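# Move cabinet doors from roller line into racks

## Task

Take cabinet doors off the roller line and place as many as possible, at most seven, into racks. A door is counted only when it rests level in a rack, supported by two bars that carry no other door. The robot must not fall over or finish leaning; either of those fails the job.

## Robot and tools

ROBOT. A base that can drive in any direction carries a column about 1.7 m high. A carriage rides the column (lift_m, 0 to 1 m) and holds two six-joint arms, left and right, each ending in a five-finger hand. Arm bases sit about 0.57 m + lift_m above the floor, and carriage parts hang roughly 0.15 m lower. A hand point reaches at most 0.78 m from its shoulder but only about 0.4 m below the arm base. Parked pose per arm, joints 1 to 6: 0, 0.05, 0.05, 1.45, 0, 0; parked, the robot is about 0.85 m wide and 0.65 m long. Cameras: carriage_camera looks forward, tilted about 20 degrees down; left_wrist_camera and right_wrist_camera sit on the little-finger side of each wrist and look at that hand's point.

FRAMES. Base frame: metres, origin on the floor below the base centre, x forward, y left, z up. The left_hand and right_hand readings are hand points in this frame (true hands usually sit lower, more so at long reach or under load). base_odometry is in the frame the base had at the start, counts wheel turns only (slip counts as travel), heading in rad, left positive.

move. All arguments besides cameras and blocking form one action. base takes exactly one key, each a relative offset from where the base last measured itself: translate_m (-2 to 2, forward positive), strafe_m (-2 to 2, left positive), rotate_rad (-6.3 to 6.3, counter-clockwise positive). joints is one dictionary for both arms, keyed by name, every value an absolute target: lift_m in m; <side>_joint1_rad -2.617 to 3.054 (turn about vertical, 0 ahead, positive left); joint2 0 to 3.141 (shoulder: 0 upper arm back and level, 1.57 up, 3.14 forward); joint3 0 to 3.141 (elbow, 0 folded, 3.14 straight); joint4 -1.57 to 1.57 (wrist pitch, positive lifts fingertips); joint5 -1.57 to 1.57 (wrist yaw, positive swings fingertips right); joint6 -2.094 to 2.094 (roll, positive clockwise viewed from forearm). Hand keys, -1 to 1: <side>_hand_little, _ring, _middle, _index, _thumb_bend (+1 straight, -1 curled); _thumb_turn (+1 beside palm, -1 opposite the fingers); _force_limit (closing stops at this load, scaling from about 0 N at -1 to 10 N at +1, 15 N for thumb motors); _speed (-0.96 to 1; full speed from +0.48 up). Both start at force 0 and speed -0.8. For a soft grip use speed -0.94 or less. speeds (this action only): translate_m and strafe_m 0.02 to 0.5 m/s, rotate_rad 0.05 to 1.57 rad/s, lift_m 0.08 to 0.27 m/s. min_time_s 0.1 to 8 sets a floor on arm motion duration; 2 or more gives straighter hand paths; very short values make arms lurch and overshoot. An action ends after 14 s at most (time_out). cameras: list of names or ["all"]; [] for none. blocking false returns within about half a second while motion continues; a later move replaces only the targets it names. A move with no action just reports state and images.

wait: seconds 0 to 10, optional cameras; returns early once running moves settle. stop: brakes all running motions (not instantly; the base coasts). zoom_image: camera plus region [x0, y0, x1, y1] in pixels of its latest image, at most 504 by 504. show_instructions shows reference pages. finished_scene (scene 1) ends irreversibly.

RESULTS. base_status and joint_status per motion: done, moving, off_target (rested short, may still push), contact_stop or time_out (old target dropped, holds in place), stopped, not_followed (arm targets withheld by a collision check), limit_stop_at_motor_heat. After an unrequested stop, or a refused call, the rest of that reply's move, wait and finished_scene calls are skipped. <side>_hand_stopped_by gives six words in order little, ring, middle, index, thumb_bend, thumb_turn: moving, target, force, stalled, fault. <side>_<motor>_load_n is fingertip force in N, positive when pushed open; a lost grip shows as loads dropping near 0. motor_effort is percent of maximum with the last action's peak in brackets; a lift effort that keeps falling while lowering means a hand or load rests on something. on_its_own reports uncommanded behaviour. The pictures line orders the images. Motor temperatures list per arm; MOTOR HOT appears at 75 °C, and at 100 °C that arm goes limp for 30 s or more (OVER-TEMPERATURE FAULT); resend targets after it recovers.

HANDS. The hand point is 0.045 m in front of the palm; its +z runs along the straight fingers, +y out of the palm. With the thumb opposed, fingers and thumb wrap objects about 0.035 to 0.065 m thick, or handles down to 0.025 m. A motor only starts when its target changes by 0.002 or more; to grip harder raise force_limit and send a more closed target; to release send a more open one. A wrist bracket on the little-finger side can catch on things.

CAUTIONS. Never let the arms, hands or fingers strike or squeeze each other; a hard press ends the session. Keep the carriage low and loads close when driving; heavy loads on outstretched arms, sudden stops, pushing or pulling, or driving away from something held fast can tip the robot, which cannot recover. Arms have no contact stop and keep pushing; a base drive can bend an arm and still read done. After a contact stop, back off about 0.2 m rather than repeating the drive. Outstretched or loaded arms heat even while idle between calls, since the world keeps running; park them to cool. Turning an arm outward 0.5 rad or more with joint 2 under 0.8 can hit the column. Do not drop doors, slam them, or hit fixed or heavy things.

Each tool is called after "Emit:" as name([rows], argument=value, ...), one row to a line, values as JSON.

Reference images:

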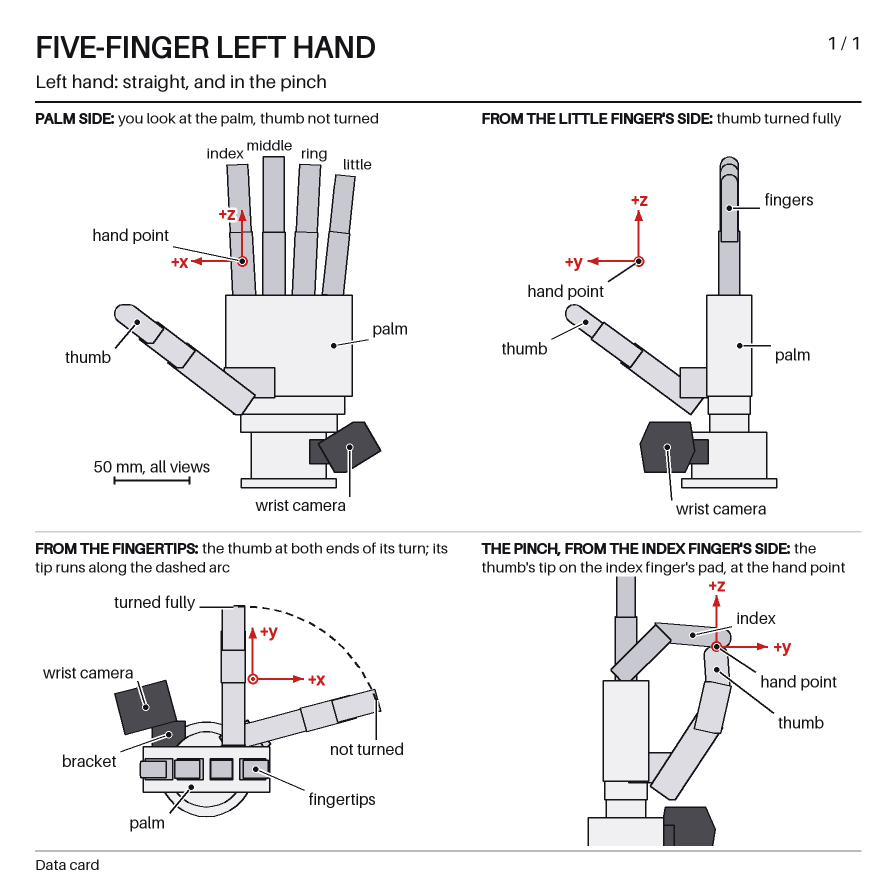

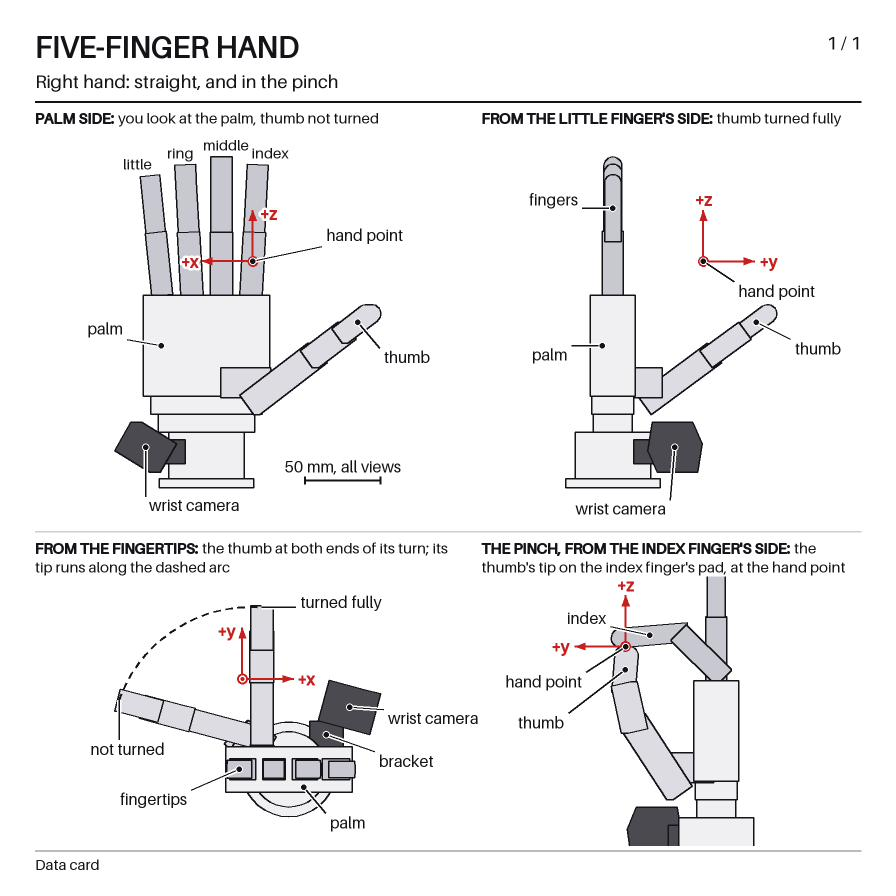

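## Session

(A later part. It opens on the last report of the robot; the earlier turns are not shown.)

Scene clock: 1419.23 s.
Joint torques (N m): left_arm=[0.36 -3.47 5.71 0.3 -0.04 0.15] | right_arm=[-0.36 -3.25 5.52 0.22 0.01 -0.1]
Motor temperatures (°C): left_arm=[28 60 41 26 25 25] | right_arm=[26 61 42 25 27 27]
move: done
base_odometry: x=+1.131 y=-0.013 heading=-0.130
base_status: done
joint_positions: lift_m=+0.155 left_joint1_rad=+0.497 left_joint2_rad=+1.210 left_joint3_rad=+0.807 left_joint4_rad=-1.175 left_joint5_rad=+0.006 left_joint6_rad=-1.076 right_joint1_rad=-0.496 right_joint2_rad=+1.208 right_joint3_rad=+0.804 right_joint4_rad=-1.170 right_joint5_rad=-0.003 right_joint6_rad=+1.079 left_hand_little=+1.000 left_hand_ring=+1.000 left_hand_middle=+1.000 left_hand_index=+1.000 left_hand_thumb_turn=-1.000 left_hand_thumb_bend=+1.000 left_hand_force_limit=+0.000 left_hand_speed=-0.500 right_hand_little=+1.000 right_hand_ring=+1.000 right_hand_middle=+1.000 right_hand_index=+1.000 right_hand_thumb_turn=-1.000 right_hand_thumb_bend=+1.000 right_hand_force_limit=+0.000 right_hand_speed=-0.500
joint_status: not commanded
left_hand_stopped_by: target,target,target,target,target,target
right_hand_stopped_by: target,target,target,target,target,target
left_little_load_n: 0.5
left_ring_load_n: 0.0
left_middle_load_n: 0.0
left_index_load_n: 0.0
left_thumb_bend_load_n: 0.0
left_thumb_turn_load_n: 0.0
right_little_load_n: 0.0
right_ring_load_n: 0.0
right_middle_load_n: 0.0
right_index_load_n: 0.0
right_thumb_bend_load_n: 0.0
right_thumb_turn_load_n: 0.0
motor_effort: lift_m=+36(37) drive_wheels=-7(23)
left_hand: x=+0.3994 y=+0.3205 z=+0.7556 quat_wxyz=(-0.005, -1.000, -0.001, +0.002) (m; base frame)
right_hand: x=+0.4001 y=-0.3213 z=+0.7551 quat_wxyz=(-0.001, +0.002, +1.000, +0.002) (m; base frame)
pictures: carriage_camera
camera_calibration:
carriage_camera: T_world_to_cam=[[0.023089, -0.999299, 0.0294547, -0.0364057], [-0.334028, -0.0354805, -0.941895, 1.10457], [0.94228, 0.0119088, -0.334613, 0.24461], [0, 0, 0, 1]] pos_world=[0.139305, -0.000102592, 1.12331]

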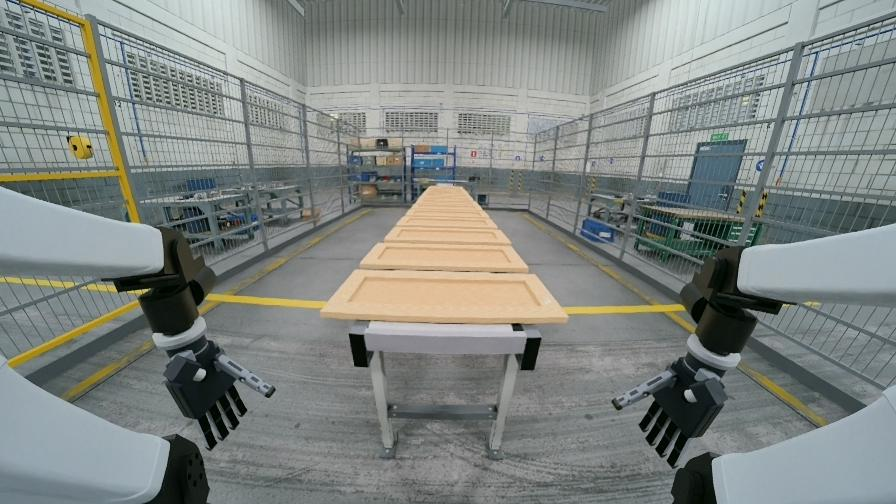

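Emit:
move(base={"rotate_rad": 0.024}, joints={"lift_m": 0.146, "left_joint2_rad": 2.1, "left_joint3_rad": 1.7, "left_joint4_rad": -1.17, "right_joint2_rad": 2.09, "right_joint3_rad": 1.7, "right_joint4_rad": -1.17}, cameras=[])

Emit:
move(base={"translate_m": 0.277}, speeds={"translate_m": 0.25}, cameras=["carriage_camera", "left_wrist_camera", "right_wrist_camera"])

Emit:
zoom_image(camera="carriage_camera", region=[240, 270, 640, 490])

Scene clock: 1434.77 s.
Joint torques (N m): left_arm=[0.49 -8.31 8.32 0.27 -0.02 0.18] | right_arm=[-0.35 -9.66 8.47 0.16 0.01 -0.09]
Motor temperatures (°C): left_arm=[28 58 41 26 25 25] | right_arm=[26 59 42 25 27 27]
move: done
base_odometry: x=+1.131 y=-0.013 heading=-0.107
base_status: done
joint_positions: lift_m=+0.146 left_joint1_rad=+0.497 left_joint2_rad=+2.078 left_joint3_rad=+1.679 left_joint4_rad=-1.167 left_joint5_rad=+0.006 left_joint6_rad=-1.076 right_joint1_rad=-0.496 right_joint2_rad=+2.081 right_joint3_rad=+1.672 right_joint4_rad=-1.163 right_joint5_rad=-0.003 right_joint6_rad=+1.079 left_hand_little=+1.000 left_hand_ring=+1.000 left_hand_middle=+1.000 left_hand_index=+1.000 left_hand_thumb_turn=-1.000 left_hand_thumb_bend=+1.000 left_hand_force_limit=+0.000 left_hand_speed=-0.500 right_hand_little=+1.000 right_hand_ring=+1.000 right_hand_middle=+1.000 right_hand_index=+1.000 right_hand_thumb_turn=-1.000 right_hand_thumb_bend=+1.000 right_hand_force_limit=+0.000 right_hand_speed=-0.500
joint_status: all done
left_hand_stopped_by: target,target,target,target,target,target
right_hand_stopped_by: target,target,target,target,target,target
left_little_load_n: 0.0
left_ring_load_n: 0.0
left_middle_load_n: 0.0
left_index_load_n: 0.0
left_thumb_bend_load_n: -0.5
left_thumb_turn_load_n: 0.0
right_little_load_n: 0.0
right_ring_load_n: 0.0
right_middle_load_n: 0.0
right_index_load_n: 0.0
right_thumb_bend_load_n: 0.0
right_thumb_turn_load_n: 0.0
motor_effort: lift_m=+37(38) drive_wheels=-6(7)
left_hand: x=+0.5973 y=+0.4279 z=+0.7316 quat_wxyz=(-0.001, -1.000, -0.001, -0.004) (m; base frame)
right_hand: x=+0.5961 y=-0.4275 z=+0.7286 quat_wxyz=(+0.000, +0.002, +1.000, +0.002) (m; base frame)
pictures: none
No camera images: "cameras" was empty.

Scene clock: 1437.17 s.
Joint torques (N m): left_arm=[0.46 -8.35 8.23 0.27 -0.02 0.15] | right_arm=[-0.17 -9.62 8.43 0.17 0.02 -0.09]
Motor temperatures (°C): left_arm=[28 58 41 26 25 25] | right_arm=[26 59 42 25 27 27]
move: done
base_odometry: x=+1.407 y=-0.042 heading=-0.106
base_status: done
joint_positions: lift_m=+0.146 left_joint1_rad=+0.497 left_joint2_rad=+2.078 left_joint3_rad=+1.679 left_joint4_rad=-1.167 left_joint5_rad=+0.006 left_joint6_rad=-1.076 right_joint1_rad=-0.498 right_joint2_rad=+2.081 right_joint3_rad=+1.672 right_joint4_rad=-1.165 right_joint5_rad=-0.003 right_joint6_rad=+1.079 left_hand_little=+1.000 left_hand_ring=+1.000 left_hand_middle=+1.000 left_hand_index=+1.000 left_hand_thumb_turn=-1.000 left_hand_thumb_bend=+1.000 left_hand_force_limit=+0.000 left_hand_speed=-0.500 right_hand_little=+1.000 right_hand_ring=+1.000 right_hand_middle=+1.000 right_hand_index=+1.000 right_hand_thumb_turn=-1.000 right_hand_thumb_bend=+1.000 right_hand_force_limit=+0.000 right_hand_speed=-0.500
joint_status: not commanded
left_hand_stopped_by: target,target,target,target,target,target
right_hand_stopped_by: target,target,target,target,target,target
left_little_load_n: 0.0
left_ring_load_n: 0.0
left_middle_load_n: 0.0
left_index_load_n: 0.0
left_thumb_bend_load_n: 0.0
left_thumb_turn_load_n: 0.0
right_little_load_n: 0.0
right_ring_load_n: 0.0
right_middle_load_n: 0.0
right_index_load_n: 0.0
right_thumb_bend_load_n: 0.0
right_thumb_turn_load_n: 0.0
motor_effort: lift_m=+37(37) drive_wheels=-7(18)
left_hand: x=+0.5973 y=+0.4279 z=+0.7316 quat_wxyz=(-0.001, -1.000, -0.001, -0.004) (m; base frame)
right_hand: x=+0.5953 y=-0.4279 z=+0.7286 quat_wxyz=(-0.001, +0.003, +1.000, +0.002) (m; base frame)
pictures: carriage_camera, left_wrist_camera, right_wrist_camera
camera_calibration:
carriage_camera: T_world_to_cam=[[0.023089, -0.999299, 0.0294547, -0.0361406], [-0.334028, -0.0354805, -0.941895, 1.09609], [0.94228, 0.0119088, -0.334613, 0.241599], [0, 0, 0, 1]] pos_world=[0.139305, -0.000102592, 1.11431]
left_wrist_camera: T_world_to_cam=[[0.235954, 0.97104, -0.0375001, -0.526757], [0.812261, -0.175894, 0.556142, -0.822531], [0.53344, -0.161684, -0.830241, 0.47198], [0, 0, 0, 1]] pos_world=[0.540626, 0.443135, 0.829548]
right_wrist_camera: T_world_to_cam=[[-0.233356, 0.972344, -0.0096284, 0.566682], [0.809831, 0.199816, 0.551587, -0.798752], [0.538256, 0.120919, -0.834062, 0.456472], [0, 0, 0, 1]] pos_world=[0.533394, -0.446602, 0.826763]

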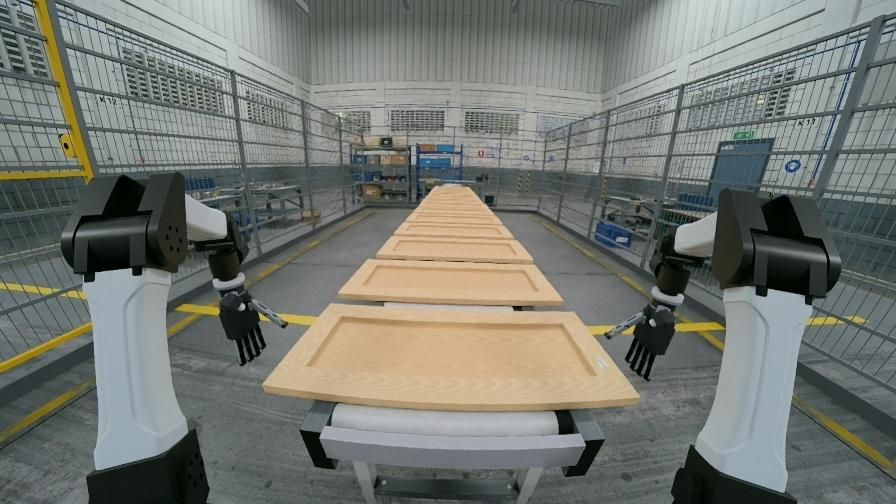

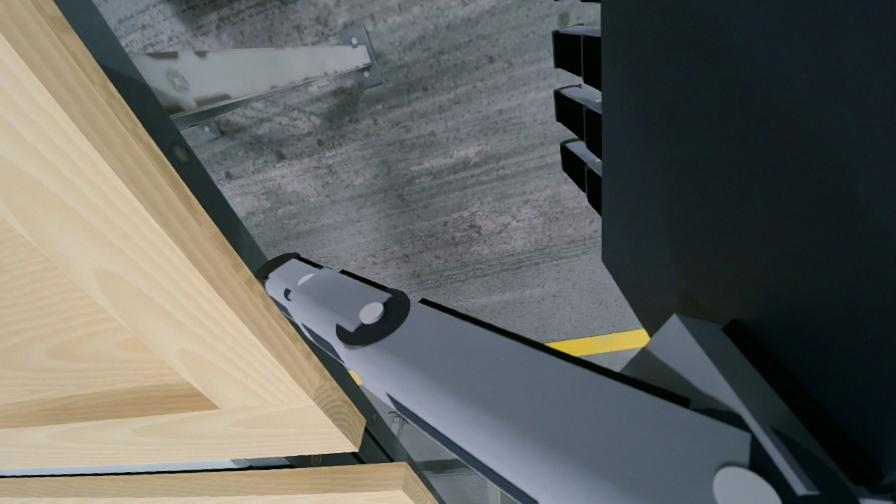

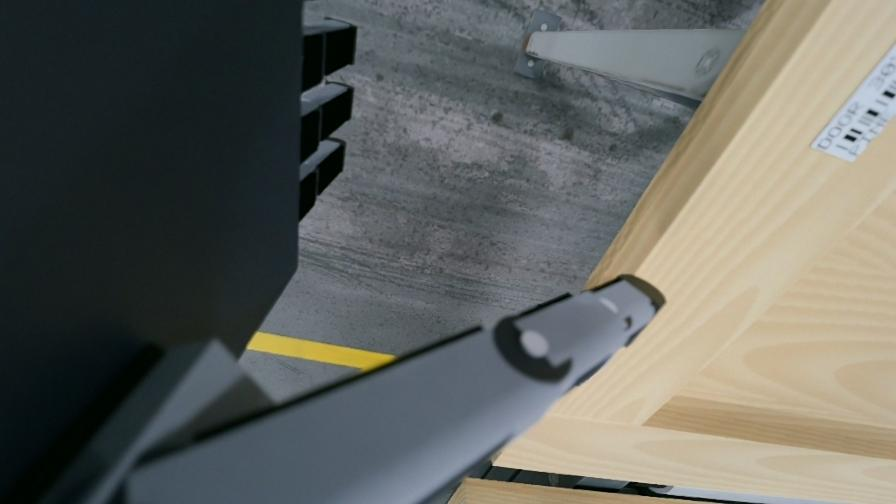

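Scaled by 1.260 from the camera's 896x504 image, which has a finer 1280x720 frame.

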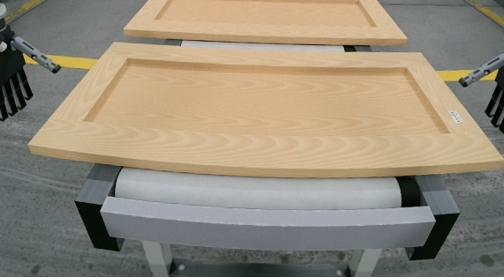

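Emit:
move(joints={"lift_m": 0.141, "left_joint1_rad": 0.142, "left_joint6_rad": -1.43, "right_joint1_rad": -0.19, "right_joint6_rad": 1.38}, min_time_s=2, cameras=["left_wrist_camera", "right_wrist_camera"])

Scene clock: 1454.23 s.
Joint torques (N m): left_arm=[-0.32 -8.73 7.84 0.26 -0.02 0] | right_arm=[0.62 -9.92 8.08 0.18 0.01 0.09]
Motor temperatures (°C): left_arm=[28 60 41 26 25 25] | right_arm=[26 61 43 25 27 27]
move: done
base_odometry: x=+1.407 y=-0.042 heading=-0.106
base_status: not commanded
joint_positions: lift_m=+0.141 left_joint1_rad=+0.149 left_joint2_rad=+2.081 left_joint3_rad=+1.684 left_joint4_rad=-1.168 left_joint5_rad=+0.006 left_joint6_rad=-1.422 right_joint1_rad=-0.196 right_joint2_rad=+2.084 right_joint3_rad=+1.677 right_joint4_rad=-1.167 right_joint5_rad=-0.003 right_joint6_rad=+1.370 left_hand_little=+1.000 left_hand_ring=+1.000 left_hand_middle=+1.000 left_hand_index=+1.000 left_hand_thumb_turn=-1.000 left_hand_thumb_bend=+1.000 left_hand_force_limit=+0.000 left_hand_speed=-0.500 right_hand_little=+1.000 right_hand_ring=+1.000 right_hand_middle=+1.000 right_hand_index=+1.000 right_hand_thumb_turn=-1.000 right_hand_thumb_bend=+1.000 right_hand_force_limit=+0.000 right_hand_speed=-0.500
joint_status: all done
left_hand_stopped_by: target,target,target,target,target,target
right_hand_stopped_by: target,target,target,target,target,target
left_little_load_n: 0.0
left_ring_load_n: 0.0
left_middle_load_n: 0.0
left_index_load_n: 0.0
left_thumb_bend_load_n: 0.0
left_thumb_turn_load_n: 0.0
right_little_load_n: 0.0
right_ring_load_n: 0.0
right_middle_load_n: 0.0
right_index_load_n: 0.0
right_thumb_bend_load_n: 0.0
right_thumb_turn_load_n: 0.0
motor_effort: lift_m=+36(39) drive_wheels=+4(7)
left_hand: x=+0.6416 y=+0.2971 z=+0.7267 quat_wxyz=(-0.002, -1.000, +0.000, -0.003) (m; base frame)
right_hand: x=+0.6359 y=-0.3154 z=+0.7235 quat_wxyz=(-0.001, -0.002, +1.000, +0.002) (m; base frame)
pictures: left_wrist_camera, right_wrist_camera
camera_calibration:
left_wrist_camera: T_world_to_cam=[[0.237438, 0.970599, -0.0395053, -0.409865], [0.812099, -0.17602, 0.556338, -0.878834], [0.533027, -0.164178, -0.830017, 0.423986], [0, 0, 0, 1]] pos_world=[0.585022, 0.312732, 0.824652]
right_wrist_camera: T_world_to_cam=[[-0.243751, 0.969787, -0.00995539, 0.472789], [0.808116, 0.20877, 0.550785, -0.846842], [0.536222, 0.126209, -0.834588, 0.420125], [0, 0, 0, 1]] pos_world=[0.574309, -0.334733, 0.821766]

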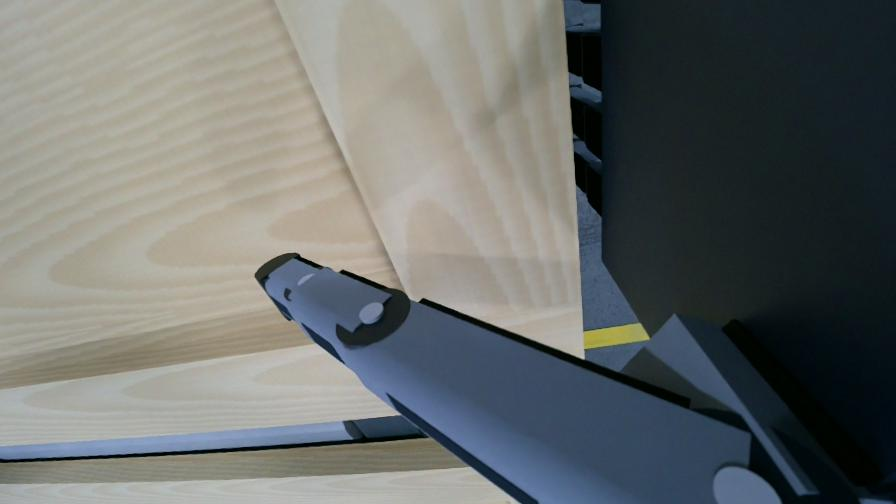

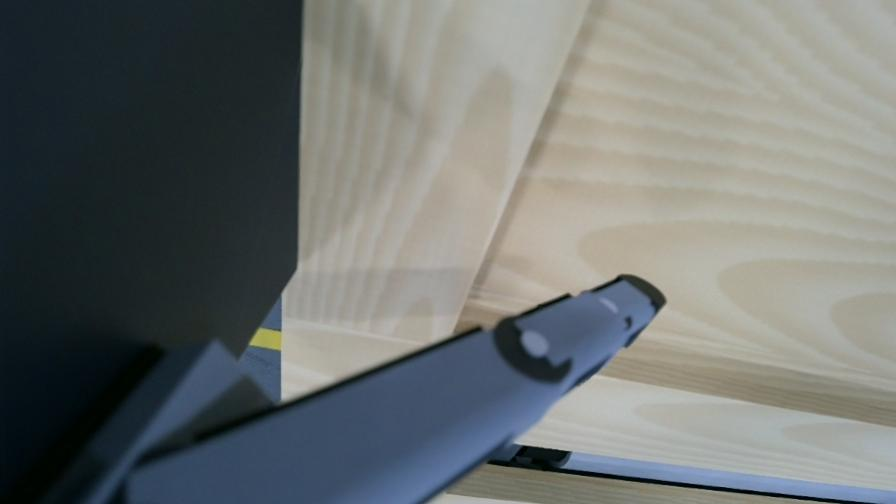

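Emit:
move(joints={"lift_m": 0.136, "left_hand_index": -0.6, "left_hand_middle": -0.6, "left_hand_ring": -0.6, "left_hand_little": -0.6, "right_hand_index": -0.6, "right_hand_middle": -0.6, "right_hand_ring": -0.6, "right_hand_little": -0.6}, cameras=[])

Emit:
move(joints={"left_hand_index": -0.65, "left_hand_middle": -0.65, "left_hand_ring": -0.65, "left_hand_little": -0.65, "right_hand_index": -0.65, "right_hand_middle": -0.65, "right_hand_ring": -0.65, "right_hand_little": -0.65, "left_hand_thumb_bend": 0.3, "right_hand_thumb_bend": 0.3}, cameras=[])

Emit:
move(joints={"lift_m": 0.25}, speeds={"lift_m": 0.12}, cameras=["carriage_camera"])

Emit:
move(base={"rotate_rad": -0.024}, speeds={"rotate_rad": 0.3}, cameras=[])

Scene clock: 1468.60 s.
Joint torques (N m): left_arm=[-0.1 -9.74 7.6 0.26 0.1 0.03] | right_arm=[0.5 -11.4 7.53 0.11 -0.33 0.05]
Motor temperatures (°C): left_arm=[28 61 42 26 25 25] | right_arm=[26 63 43 25 27 27]
move: off_target
base_odometry: x=+1.407 y=-0.042 heading=-0.106
base_status: not commanded
joint_positions: lift_m=+0.136 left_joint1_rad=+0.147 left_joint2_rad=+2.093 left_joint3_rad=+1.686 left_joint4_rad=-1.168 left_joint5_rad=-0.003 left_joint6_rad=-1.424 right_joint1_rad=-0.195 right_joint2_rad=+2.097 right_joint3_rad=+1.682 right_joint4_rad=-1.158 right_joint5_rad=+0.031 right_joint6_rad=+1.375 left_hand_little=-0.510 left_hand_ring=-0.375 left_hand_middle=-0.326 left_hand_index=-0.559 left_hand_thumb_turn=-1.000 left_hand_thumb_bend=+1.000 left_hand_force_limit=+0.000 left_hand_speed=-0.500 right_hand_little=-0.468 right_hand_ring=-0.422 right_hand_middle=-0.375 right_hand_index=-0.512 right_hand_thumb_turn=-1.000 right_hand_thumb_bend=+1.000 right_hand_force_limit=+0.000 right_hand_speed=-0.500
joint_status: left_hand_little off_target (ended at -0.510, target -0.600); left_hand_ring off_target (ended at -0.375, target -0.600); left_hand_middle off_target (ended at -0.326, target -0.600); left_hand_index off_target (ended at -0.559, target -0.600); right_hand_little off_target (ended at -0.468, target -0.600); right_hand_ring off_target (ended at -0.422, target -0.600); right_hand_middle off_target (ended at -0.375, target -0.600); right_hand_index off_target (ended at -0.512, target -0.600); the others done
left_hand_stopped_by: force,force,force,force,target,target
right_hand_stopped_by: force,force,force,force,target,target
left_little_load_n: 0.0
left_ring_load_n: 0.0
left_middle_load_n: 0.0
left_index_load_n: 4.5
left_thumb_bend_load_n: 0.0
left_thumb_turn_load_n: 0.0
right_little_load_n: 1.5
right_ring_load_n: 0.0
right_middle_load_n: 0.0
right_index_load_n: 3.0
right_thumb_bend_load_n: 0.0
right_thumb_turn_load_n: 0.0
motor_effort: lift_m=+36(37) drive_wheels=+4(7)
left_hand: x=+0.6411 y=+0.2979 z=+0.7170 quat_wxyz=(+0.001, -1.000, +0.000, +0.002) (m; base frame)
right_hand: x=+0.6378 y=-0.3222 z=+0.7126 quat_wxyz=(-0.004, +0.000, +1.000, -0.015) (m; base frame)
pictures: none
No camera images: "cameras" was empty.

Scene clock: 1469.90 s.
Joint torques (N m): left_arm=[-0.29 -9.76 7.49 0.42 -0.04 0.01] | right_arm=[0.72 -11.59 7.45 0.32 -0.17 0.07]
Motor temperatures (°C): left_arm=[28 61 42 26 25 25] | right_arm=[26 63 43 25 27 27]
move: off_target
base_odometry: x=+1.407 y=-0.042 heading=-0.106
base_status: not commanded
joint_positions: lift_m=+0.136 left_joint1_rad=+0.149 left_joint2_rad=+2.094 left_joint3_rad=+1.686 left_joint4_rad=-1.188 left_joint5_rad=+0.008 left_joint6_rad=-1.422 right_joint1_rad=-0.197 right_joint2_rad=+2.101 right_joint3_rad=+1.682 right_joint4_rad=-1.188 right_joint5_rad=+0.013 right_joint6_rad=+1.374 left_hand_little=-0.584 left_hand_ring=-0.549 left_hand_middle=-0.540 left_hand_index=-0.590 left_hand_thumb_turn=-1.000 left_hand_thumb_bend=+0.967 left_hand_force_limit=+0.000 left_hand_speed=-0.500 right_hand_little=-0.551 right_hand_ring=-0.508 right_hand_middle=-0.527 right_hand_index=-0.577 right_hand_thumb_turn=-1.000 right_hand_thumb_bend=+0.964 right_hand_force_limit=+0.000 right_hand_speed=-0.500
joint_status: left_hand_little off_target (ended at -0.584, target -0.650); left_hand_ring off_target (ended at -0.549, target -0.650); left_hand_middle off_target (ended at -0.540, target -0.650); left_hand_index off_target (ended at -0.590, target -0.650); left_hand_thumb_bend off_target (ended at +0.967, target +0.300); right_hand_little off_target (ended at -0.551, target -0.650); right_hand_ring off_target (ended at -0.508, target -0.650); right_hand_middle off_target (ended at -0.527, target -0.650); right_hand_index off_target (ended at -0.577, target -0.650); right_hand_thumb_bend off_target (ended at +0.964, target +0.300)
left_hand_stopped_by: force,force,force,force,force,target
right_hand_stopped_by: force,force,force,force,force,target
left_little_load_n: 1.5
left_ring_load_n: 5.5
left_middle_load_n: 11.0
left_index_load_n: 8.5
left_thumb_bend_load_n: 13.5
left_thumb_turn_load_n: -2.5
right_little_load_n: 2.0
right_ring_load_n: 0.0
right_middle_load_n: 13.0
right_index_load_n: 7.5
right_thumb_bend_load_n: 11.5
right_thumb_turn_load_n: -1.5
motor_effort: lift_m=+36(37) drive_wheels=+5(6)
left_hand: x=+0.6361 y=+0.2955 z=+0.7171 quat_wxyz=(-0.006, -1.000, +0.000, +0.011) (m; base frame)
right_hand: x=+0.6301 y=-0.3180 z=+0.7119 quat_wxyz=(-0.019, +0.000, +1.000, -0.003) (m; base frame)
pictures: none
No camera images: "cameras" was empty.

Scene clock: 1471.27 s.
Joint torques (N m): left_arm=[-0.24 -10.88 7.56 0.16 -0.04 0.02] | right_arm=[0.69 -12.92 7.42 0.08 -0.11 0.07]
Motor temperatures (°C): left_arm=[28 62 42 26 25 25] | right_arm=[26 64 43 25 27 27]
move: done
base_odometry: x=+1.407 y=-0.042 heading=-0.106
base_status: not commanded
joint_positions: lift_m=+0.250 left_joint1_rad=+0.149 left_joint2_rad=+2.106 left_joint3_rad=+1.686 left_joint4_rad=-1.160 left_joint5_rad=+0.012 left_joint6_rad=-1.423 right_joint1_rad=-0.197 right_joint2_rad=+2.114 right_joint3_rad=+1.682 right_joint4_rad=-1.158 right_joint5_rad=+0.007 right_joint6_rad=+1.374 left_hand_little=-0.584 left_hand_ring=-0.549 left_hand_middle=-0.540 left_hand_index=-0.590 left_hand_thumb_turn=-1.000 left_hand_thumb_bend=+0.967 left_hand_force_limit=+0.000 left_hand_speed=-0.500 right_hand_little=-0.551 right_hand_ring=-0.508 right_hand_middle=-0.527 right_hand_index=-0.577 right_hand_thumb_turn=-1.000 right_hand_thumb_bend=+0.964 right_hand_force_limit=+0.000 right_hand_speed=-0.500
joint_status: all done
left_hand_stopped_by: force,force,force,force,force,target
right_hand_stopped_by: force,force,force,force,force,target
left_little_load_n: 1.0
left_ring_load_n: 5.0
left_middle_load_n: 11.0
left_index_load_n: 8.5
left_thumb_bend_load_n: 13.0
left_thumb_turn_load_n: -2.5
right_little_load_n: 1.5
right_ring_load_n: 0.0
right_middle_load_n: 12.5
right_index_load_n: 7.5
right_thumb_bend_load_n: 11.5
right_thumb_turn_load_n: -1.0
motor_effort: lift_m=+38(45) drive_wheels=+4(8)
left_hand: x=+0.6425 y=+0.2958 z=+0.8268 quat_wxyz=(-0.007, -1.000, -0.001, +0.004) (m; base frame)
right_hand: x=+0.6370 y=-0.3181 z=+0.8212 quat_wxyz=(-0.010, +0.000, +1.000, -0.002) (m; base frame)
pictures: carriage_camera
camera_calibration:
carriage_camera: T_world_to_cam=[[0.023089, -0.999299, 0.0294547, -0.039201], [-0.334028, -0.0354805, -0.941895, 1.19395], [0.94228, 0.0119088, -0.334613, 0.276365], [0, 0, 0, 1]] pos_world=[0.139305, -0.000102592, 1.21821]

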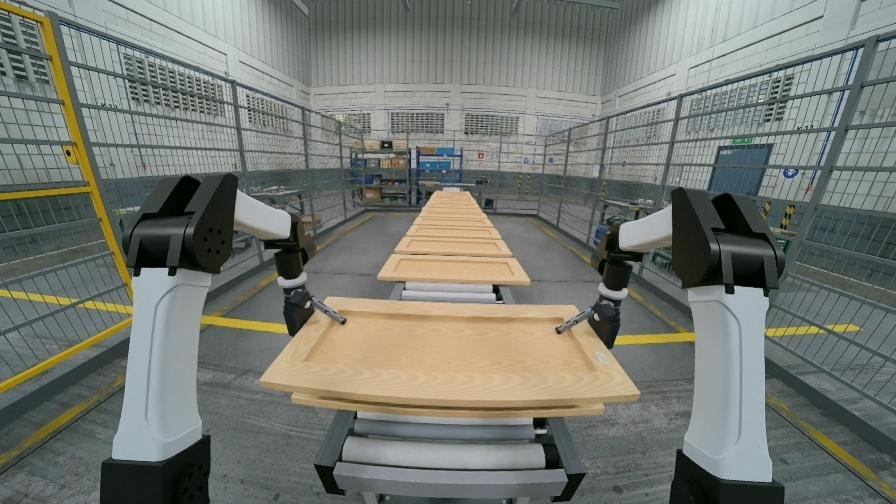

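Scene clock: 1471.93 s.
Joint torques (N m): left_arm=[-0.16 -10.88 7.58 0.14 -0.09 0.03] | right_arm=[0.88 -12.9 7.47 0.06 -0.1 0.06]
Motor temperatures (°C): left_arm=[28 62 42 26 25 25] | right_arm=[26 64 43 25 27 27]
move: done
base_odometry: x=+1.407 y=-0.042 heading=-0.130
base_status: done
joint_positions: lift_m=+0.250 left_joint1_rad=+0.147 left_joint2_rad=+2.106 left_joint3_rad=+1.686 left_joint4_rad=-1.159 left_joint5_rad=+0.015 left_joint6_rad=-1.425 right_joint1_rad=-0.200 right_joint2_rad=+2.114 right_joint3_rad=+1.682 right_joint4_rad=-1.155 right_joint5_rad=+0.006 right_joint6_rad=+1.374 left_hand_little=-0.584 left_hand_ring=-0.549 left_hand_middle=-0.540 left_hand_index=-0.590 left_hand_thumb_turn=-1.000 left_hand_thumb_bend=+0.967 left_hand_force_limit=+0.000 left_hand_speed=-0.500 right_hand_little=-0.551 right_hand_ring=-0.508 right_hand_middle=-0.527 right_hand_index=-0.577 right_hand_thumb_turn=-1.000 right_hand_thumb_bend=+0.964 right_hand_force_limit=+0.000 right_hand_speed=-0.500
joint_status: not commanded
left_hand_stopped_by: force,force,force,force,force,target
right_hand_stopped_by: force,force,force,force,force,target
left_little_load_n: 1.0
left_ring_load_n: 5.0
left_middle_load_n: 10.5
left_index_load_n: 7.5
left_thumb_bend_load_n: 12.5
left_thumb_turn_load_n: -2.0
right_little_load_n: 1.5
right_ring_load_n: 0.5
right_middle_load_n: 13.0
right_index_load_n: 7.5
right_thumb_bend_load_n: 11.5
right_thumb_turn_load_n: -2.0
motor_effort: lift_m=+38(39) drive_wheels=-7(14)
left_hand: x=+0.6432 y=+0.2946 z=+0.8270 quat_wxyz=(-0.008, -1.000, -0.001, +0.002) (m; base frame)
right_hand: x=+0.6379 y=-0.3192 z=+0.8213 quat_wxyz=(-0.008, +0.001, +1.000, -0.001) (m; base frame)
pictures: none
No camera images: "cameras" was empty.

Emit:
move(base={"translate_m": -1.266}, joints={"lift_m": 0.274, "left_joint4_rad": -1.225, "right_joint4_rad": -1.225}, speeds={"translate_m": 0.35}, cameras=[])

Emit:
move(base={"rotate_rad": -1.592}, speeds={"rotate_rad": 0.7}, cameras=[])

Emit:
move(base={"translate_m": 0.6}, speeds={"translate_m": 0.25}, cameras=["carriage_camera"])

Emit:
zoom_image(camera="carriage_camera", region=[300, 200, 600, 410])

Emit:
zoom_image(camera="carriage_camera", region=[240, 280, 440, 410])

Emit:
zoom_image(camera="carriage_camera", region=[440, 280, 640, 410])

Scene clock: 1492.80 s.
Joint torques (N m): left_arm=[-0.09 -11.04 7.45 -0.2 -0.07 0.05] | right_arm=[0.91 -13.26 7.42 -0.22 -0.15 0.08]
Motor temperatures (°C): left_arm=[28 66 42 26 25 25] | right_arm=[26 70 43 25 27 27]
move: done
base_odometry: x=+0.152 y=+0.122 heading=-0.130
base_status: done
joint_positions: lift_m=+0.274 left_joint1_rad=+0.147 left_joint2_rad=+2.109 left_joint3_rad=+1.687 left_joint4_rad=-1.187 left_joint5_rad=+0.011 left_joint6_rad=-1.425 right_joint1_rad=-0.199 right_joint2_rad=+2.118 right_joint3_rad=+1.682 right_joint4_rad=-1.189 right_joint5_rad=+0.012 right_joint6_rad=+1.374 left_hand_little=-0.584 left_hand_ring=-0.549 left_hand_middle=-0.540 left_hand_index=-0.590 left_hand_thumb_turn=-1.000 left_hand_thumb_bend=+0.967 left_hand_force_limit=+0.000 left_hand_speed=-0.500 right_hand_little=-0.551 right_hand_ring=-0.508 right_hand_middle=-0.527 right_hand_index=-0.577 right_hand_thumb_turn=-1.000 right_hand_thumb_bend=+0.964 right_hand_force_limit=+0.000 right_hand_speed=-0.500
joint_status: all done
left_hand_stopped_by: force,force,force,force,force,target
right_hand_stopped_by: force,force,force,force,force,target
left_little_load_n: 0.5
left_ring_load_n: 4.5
left_middle_load_n: 10.5
left_index_load_n: 8.5
left_thumb_bend_load_n: 13.0
left_thumb_turn_load_n: -2.5
right_little_load_n: 2.0
right_ring_load_n: 0.0
right_middle_load_n: 12.5
right_index_load_n: 7.0
right_thumb_bend_load_n: 12.0
right_thumb_turn_load_n: -2.0
motor_effort: lift_m=+38(45) drive_wheels=-6(20)
left_hand: x=+0.6356 y=+0.2944 z=+0.8493 quat_wxyz=(-0.008, -1.000, -0.001, +0.018) (m; base frame)
right_hand: x=+0.6283 y=-0.3183 z=+0.8431 quat_wxyz=(-0.028, +0.001, +1.000, -0.001) (m; base frame)
pictures: none
No camera images: "cameras" was empty.

Scene clock: 1496.27 s.
Joint torques (N m): left_arm=[-0.38 -11.19 7.39 -0.18 -0.06 0.03] | right_arm=[0.99 -13.26 7.39 -0.24 -0.13 0.07]
Motor temperatures (°C): left_arm=[28 66 42 26 25 25] | right_arm=[26 71 43 25 27 27]
move: done
base_odometry: x=+0.152 y=+0.122 heading=-1.722
base_status: done
joint_positions: lift_m=+0.274 left_joint1_rad=+0.149 left_joint2_rad=+2.109 left_joint3_rad=+1.687 left_joint4_rad=-1.187 left_joint5_rad=+0.010 left_joint6_rad=-1.425 right_joint1_rad=-0.200 right_joint2_rad=+2.118 right_joint3_rad=+1.682 right_joint4_rad=-1.189 right_joint5_rad=+0.009 right_joint6_rad=+1.374 left_hand_little=-0.584 left_hand_ring=-0.549 left_hand_middle=-0.540 left_hand_index=-0.590 left_hand_thumb_turn=-1.000 left_hand_thumb_bend=+0.967 left_hand_force_limit=+0.000 left_hand_speed=-0.500 right_hand_little=-0.551 right_hand_ring=-0.508 right_hand_middle=-0.527 right_hand_index=-0.577 right_hand_thumb_turn=-1.000 right_hand_thumb_bend=+0.964 right_hand_force_limit=+0.000 right_hand_speed=-0.500
joint_status: not commanded
left_hand_stopped_by: force,force,force,force,force,target
right_hand_stopped_by: force,force,force,force,force,target
left_little_load_n: 0.5
left_ring_load_n: 4.5
left_middle_load_n: 10.5
left_index_load_n: 8.0
left_thumb_bend_load_n: 13.0
left_thumb_turn_load_n: -3.0
right_little_load_n: 2.0
right_ring_load_n: 0.0
right_middle_load_n: 12.5
right_index_load_n: 6.5
right_thumb_bend_load_n: 11.5
right_thumb_turn_load_n: -1.5
motor_effort: lift_m=+38(39) drive_wheels=+3(15)
left_hand: x=+0.6355 y=+0.2954 z=+0.8492 quat_wxyz=(-0.008, -1.000, -0.002, +0.018) (m; base frame)
right_hand: x=+0.6286 y=-0.3181 z=+0.8433 quat_wxyz=(-0.027, +0.001, +1.000, +0.001) (m; base frame)
pictures: none
No camera images: "cameras" was empty.

Scene clock: 1499.97 s.
Joint torques (N m): left_arm=[-0.29 -11.08 7.5 -0.11 -0.05 0.03] | right_arm=[1.03 -13.27 7.42 -0.21 -0.13 0.07]
Motor temperatures (°C): left_arm=[28 66 42 26 25 25] | right_arm=[26 72 43 25 27 27]
move: done
base_odometry: x=+0.061 y=-0.471 heading=-1.723
base_status: done
joint_positions: lift_m=+0.274 left_joint1_rad=+0.149 left_joint2_rad=+2.109 left_joint3_rad=+1.687 left_joint4_rad=-1.192 left_joint5_rad=+0.010 left_joint6_rad=-1.425 right_joint1_rad=-0.200 right_joint2_rad=+2.118 right_joint3_rad=+1.682 right_joint4_rad=-1.191 right_joint5_rad=+0.009 right_joint6_rad=+1.374 left_hand_little=-0.584 left_hand_ring=-0.549 left_hand_middle=-0.540 left_hand_index=-0.590 left_hand_thumb_turn=-1.000 left_hand_thumb_bend=+0.967 left_hand_force_limit=+0.000 left_hand_speed=-0.500 right_hand_little=-0.551 right_hand_ring=-0.508 right_hand_middle=-0.527 right_hand_index=-0.577 right_hand_thumb_turn=-1.000 right_hand_thumb_bend=+0.964 right_hand_force_limit=+0.000 right_hand_speed=-0.500
joint_status: not commanded
left_hand_stopped_by: force,force,force,force,force,target
right_hand_stopped_by: force,force,force,force,force,target
left_little_load_n: 1.0
left_ring_load_n: 4.5
left_middle_load_n: 10.5
left_index_load_n: 8.0
left_thumb_bend_load_n: 12.5
left_thumb_turn_load_n: -3.0
right_little_load_n: 1.5
right_ring_load_n: 0.0
right_middle_load_n: 12.5
right_index_load_n: 7.0
right_thumb_bend_load_n: 11.5
right_thumb_turn_load_n: -2.0
motor_effort: lift_m=+39(39) drive_wheels=-7(19)
left_hand: x=+0.6343 y=+0.2952 z=+0.8492 quat_wxyz=(-0.008, -1.000, -0.002, +0.020) (m; base frame)
right_hand: x=+0.6279 y=-0.3180 z=+0.8433 quat_wxyz=(-0.028, +0.001, +1.000, +0.001) (m; base frame)
pictures: carriage_camera
camera_calibration:
carriage_camera: T_world_to_cam=[[0.023089, -0.999299, 0.0294547, -0.0399079], [-0.334028, -0.0354805, -0.941895, 1.21656], [0.94228, 0.0119088, -0.334613, 0.284396], [0, 0, 0, 1]] pos_world=[0.139305, -0.000102592, 1.24221]

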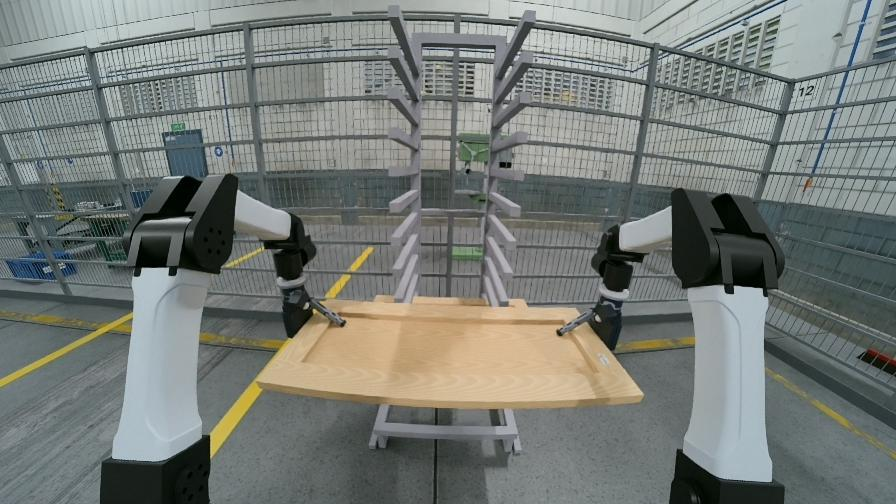

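Scaled by 1.680 from the camera's 896x504 image, which has a finer 1280x720 frame.

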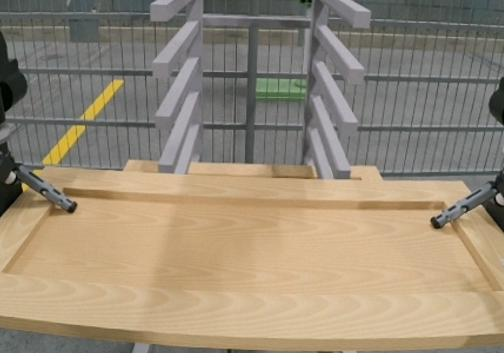

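Scaled by 2.520 from the camera's 896x504 image, which has a finer 1280x720 frame.

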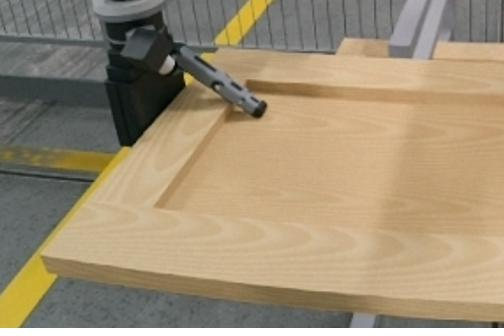

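Scaled by 2.520 from the camera's 896x504 image, which has a finer 1280x720 frame.

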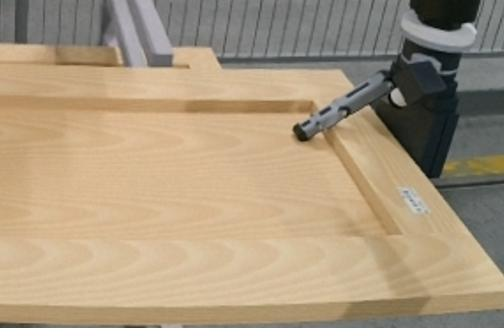

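Emit:
move(base={"translate_m": 0.15}, speeds={"translate_m": 0.12}, cameras=["carriage_camera"])

Emit:
zoom_image(camera="carriage_camera", region=[300, 200, 600, 410])

Scene clock: 1516.83 s.
Joint torques (N m): left_arm=[-0.28 -11.1 7.49 -0.14 -0.04 0.04] | right_arm=[0.96 -13.24 7.41 -0.2 -0.14 0.07]
Motor temperatures (°C): left_arm=[28 66 43 26 25 25] | right_arm=[26 75 43 25 27 27]
move: done
MOTOR HOT: joint 2 (shoulder) of the right arm reports 75 °C; the controller stops that arm at 100 °C. To cool a motor, set the load down, stop pushing, or move to a pose that needs little force.
base_odometry: x=+0.038 y=-0.619 heading=-1.723
base_status: done
joint_positions: lift_m=+0.274 left_joint1_rad=+0.149 left_joint2_rad=+2.109 left_joint3_rad=+1.687 left_joint4_rad=-1.194 left_joint5_rad=+0.010 left_joint6_rad=-1.425 right_joint1_rad=-0.200 right_joint2_rad=+2.118 right_joint3_rad=+1.682 right_joint4_rad=-1.192 right_joint5_rad=+0.010 right_joint6_rad=+1.374 left_hand_little=-0.584 left_hand_ring=-0.549 left_hand_middle=-0.540 left_hand_index=-0.590 left_hand_thumb_turn=-1.000 left_hand_thumb_bend=+0.967 left_hand_force_limit=+0.000 left_hand_speed=-0.500 right_hand_little=-0.551 right_hand_ring=-0.508 right_hand_middle=-0.527 right_hand_index=-0.577 right_hand_thumb_turn=-1.000 right_hand_thumb_bend=+0.964 right_hand_force_limit=+0.000 right_hand_speed=-0.500
joint_status: not commanded
left_hand_stopped_by: force,force,force,force,force,target
right_hand_stopped_by: force,force,force,force,force,target
left_little_load_n: 0.5
left_ring_load_n: 4.5
left_middle_load_n: 10.5
left_index_load_n: 7.5
left_thumb_bend_load_n: 13.0
left_thumb_turn_load_n: -3.0
right_little_load_n: 1.5
right_ring_load_n: 0.0
right_middle_load_n: 12.5
right_index_load_n: 7.0
right_thumb_bend_load_n: 11.5
right_thumb_turn_load_n: -2.0
motor_effort: lift_m=+38(39) drive_wheels=-7(17)
left_hand: x=+0.6338 y=+0.2951 z=+0.8492 quat_wxyz=(-0.008, -1.000, -0.002, +0.021) (m; base frame)
right_hand: x=+0.6276 y=-0.3181 z=+0.8432 quat_wxyz=(-0.029, +0.001, +1.000, +0.001) (m; base frame)
pictures: carriage_camera
camera_calibration:
carriage_camera: T_world_to_cam=[[0.023089, -0.999299, 0.0294547, -0.0399079], [-0.334028, -0.0354805, -0.941895, 1.21656], [0.94228, 0.0119088, -0.334613, 0.284396], [0, 0, 0, 1]] pos_world=[0.139305, -0.000102592, 1.24221]

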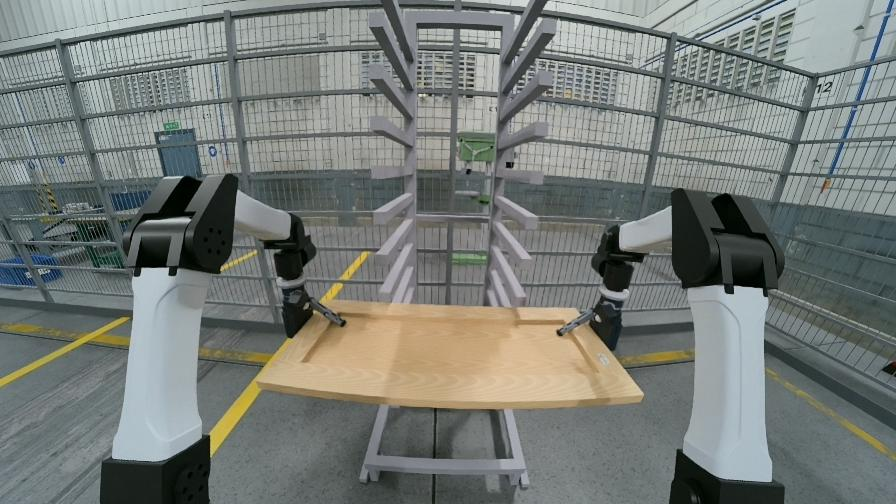

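Scaled by 1.680 from the camera's 896x504 image, which has a finer 1280x720 frame.

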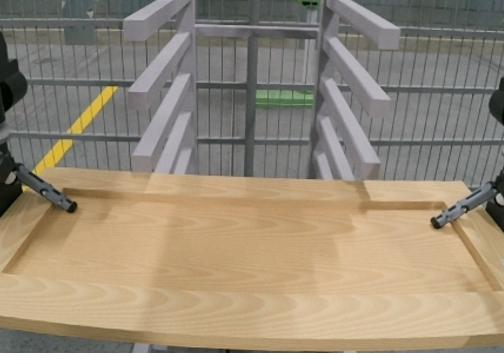

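Emit:
move(base={"translate_m": 0.288}, speeds={"translate_m": 0.13}, cameras=["carriage_camera"])

Emit:
move(joints={"lift_m": 0.247}, speeds={"lift_m": 0.08}, cameras=[])

Scene clock: 1527.73 s.
Joint torques (N m): left_arm=[-0.34 -11.04 7.34 -0.12 -0.04 0.04] | right_arm=[0.95 -13.27 7.41 -0.19 -0.15 0.07]
Motor temperatures (°C): left_arm=[28 67 43 26 25 25] | right_arm=[26 76 43 25 27 27]
move: done
MOTOR HOT: still on. Joint 2 (shoulder) of the right arm reports 76 °C.
base_odometry: x=-0.006 y=-0.904 heading=-1.724
base_status: done
joint_positions: lift_m=+0.274 left_joint1_rad=+0.149 left_joint2_rad=+2.109 left_joint3_rad=+1.687 left_joint4_rad=-1.195 left_joint5_rad=+0.010 left_joint6_rad=-1.425 right_joint1_rad=-0.200 right_joint2_rad=+2.118 right_joint3_rad=+1.682 right_joint4_rad=-1.192 right_joint5_rad=+0.011 right_joint6_rad=+1.374 left_hand_little=-0.584 left_hand_ring=-0.549 left_hand_middle=-0.540 left_hand_index=-0.590 left_hand_thumb_turn=-1.000 left_hand_thumb_bend=+0.967 left_hand_force_limit=+0.000 left_hand_speed=-0.500 right_hand_little=-0.551 right_hand_ring=-0.508 right_hand_middle=-0.527 right_hand_index=-0.577 right_hand_thumb_turn=-1.000 right_hand_thumb_bend=+0.964 right_hand_force_limit=+0.000 right_hand_speed=-0.500
joint_status: not commanded
left_hand_stopped_by: force,force,force,force,force,target
right_hand_stopped_by: force,force,force,force,force,target
left_little_load_n: 1.0
left_ring_load_n: 4.5
left_middle_load_n: 10.5
left_index_load_n: 7.5
left_thumb_bend_load_n: 12.5
left_thumb_turn_load_n: -3.0
right_little_load_n: 1.5
right_ring_load_n: 0.0
right_middle_load_n: 12.5
right_index_load_n: 7.0
right_thumb_bend_load_n: 11.5
right_thumb_turn_load_n: -2.0
motor_effort: lift_m=+38(39) drive_wheels=-8(17)
left_hand: x=+0.6334 y=+0.2951 z=+0.8491 quat_wxyz=(-0.009, -1.000, -0.002, +0.022) (m; base frame)
right_hand: x=+0.6275 y=-0.3183 z=+0.8432 quat_wxyz=(-0.029, +0.001, +1.000, +0.000) (m; base frame)
pictures: carriage_camera
camera_calibration:
carriage_camera: T_world_to_cam=[[0.023089, -0.999299, 0.0294547, -0.0399079], [-0.334028, -0.0354805, -0.941895, 1.21656], [0.94228, 0.0119088, -0.334613, 0.284396], [0, 0, 0, 1]] pos_world=[0.139305, -0.000102592, 1.24221]

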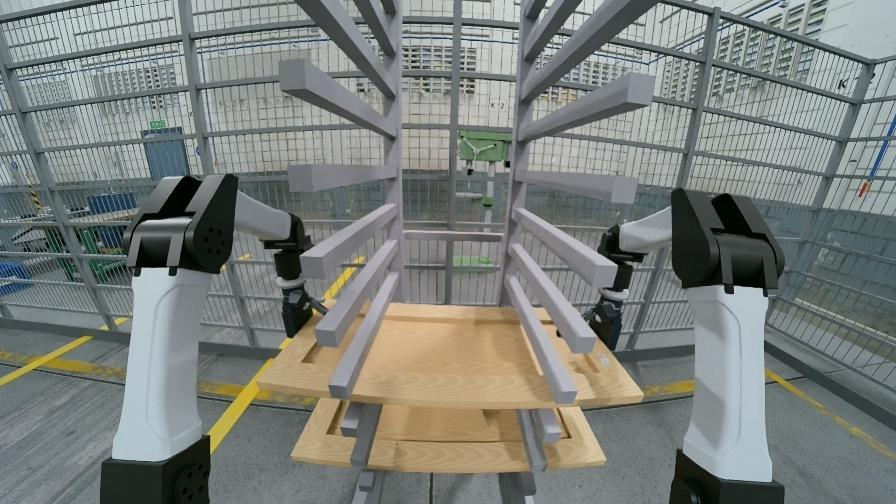

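Scene clock: 1528.50 s.
Joint torques (N m): left_arm=[-0.46 -11.15 7.39 -0.11 -0.11 0.03] | right_arm=[1.22 -13.07 7.27 -0.12 -0.1 0.07]
Motor temperatures (°C): left_arm=[28 67 43 26 25 25] | right_arm=[26 76 43 25 27 27]
move: done
MOTOR HOT: still on. Joint 2 (shoulder) of the right arm reports 76 °C.
base_odometry: x=-0.006 y=-0.904 heading=-1.724
base_status: not commanded
joint_positions: lift_m=+0.247 left_joint1_rad=+0.152 left_joint2_rad=+2.109 left_joint3_rad=+1.687 left_joint4_rad=-1.197 left_joint5_rad=+0.015 left_joint6_rad=-1.425 right_joint1_rad=-0.202 right_joint2_rad=+2.116 right_joint3_rad=+1.684 right_joint4_rad=-1.199 right_joint5_rad=+0.005 right_joint6_rad=+1.374 left_hand_little=-0.584 left_hand_ring=-0.550 left_hand_middle=-0.540 left_hand_index=-0.590 left_hand_thumb_turn=-1.000 left_hand_thumb_bend=+0.967 left_hand_force_limit=+0.000 left_hand_speed=-0.500 right_hand_little=-0.551 right_hand_ring=-0.508 right_hand_middle=-0.528 right_hand_index=-0.578 right_hand_thumb_turn=-1.000 right_hand_thumb_bend=+0.965 right_hand_force_limit=+0.000 right_hand_speed=-0.500
joint_status: all done
left_hand_stopped_by: force,force,force,force,force,target
right_hand_stopped_by: force,force,force,force,force,target
left_little_load_n: 0.0
left_ring_load_n: 2.0
left_middle_load_n: 8.0
left_index_load_n: 6.0
left_thumb_bend_load_n: 13.0
left_thumb_turn_load_n: -3.5
right_little_load_n: 0.0
right_ring_load_n: 0.0
right_middle_load_n: 7.5
right_index_load_n: 3.0
right_thumb_bend_load_n: 12.5
right_thumb_turn_load_n: -2.0
motor_effort: lift_m=+35(37) drive_wheels=-6(8)
left_hand: x=+0.6330 y=+0.2950 z=+0.8227 quat_wxyz=(-0.011, -1.000, -0.003, +0.023) (m; base frame)
right_hand: x=+0.6266 y=-0.3177 z=+0.8178 quat_wxyz=(-0.030, +0.002, +1.000, +0.004) (m; base frame)
pictures: none
No camera images: "cameras" was empty.


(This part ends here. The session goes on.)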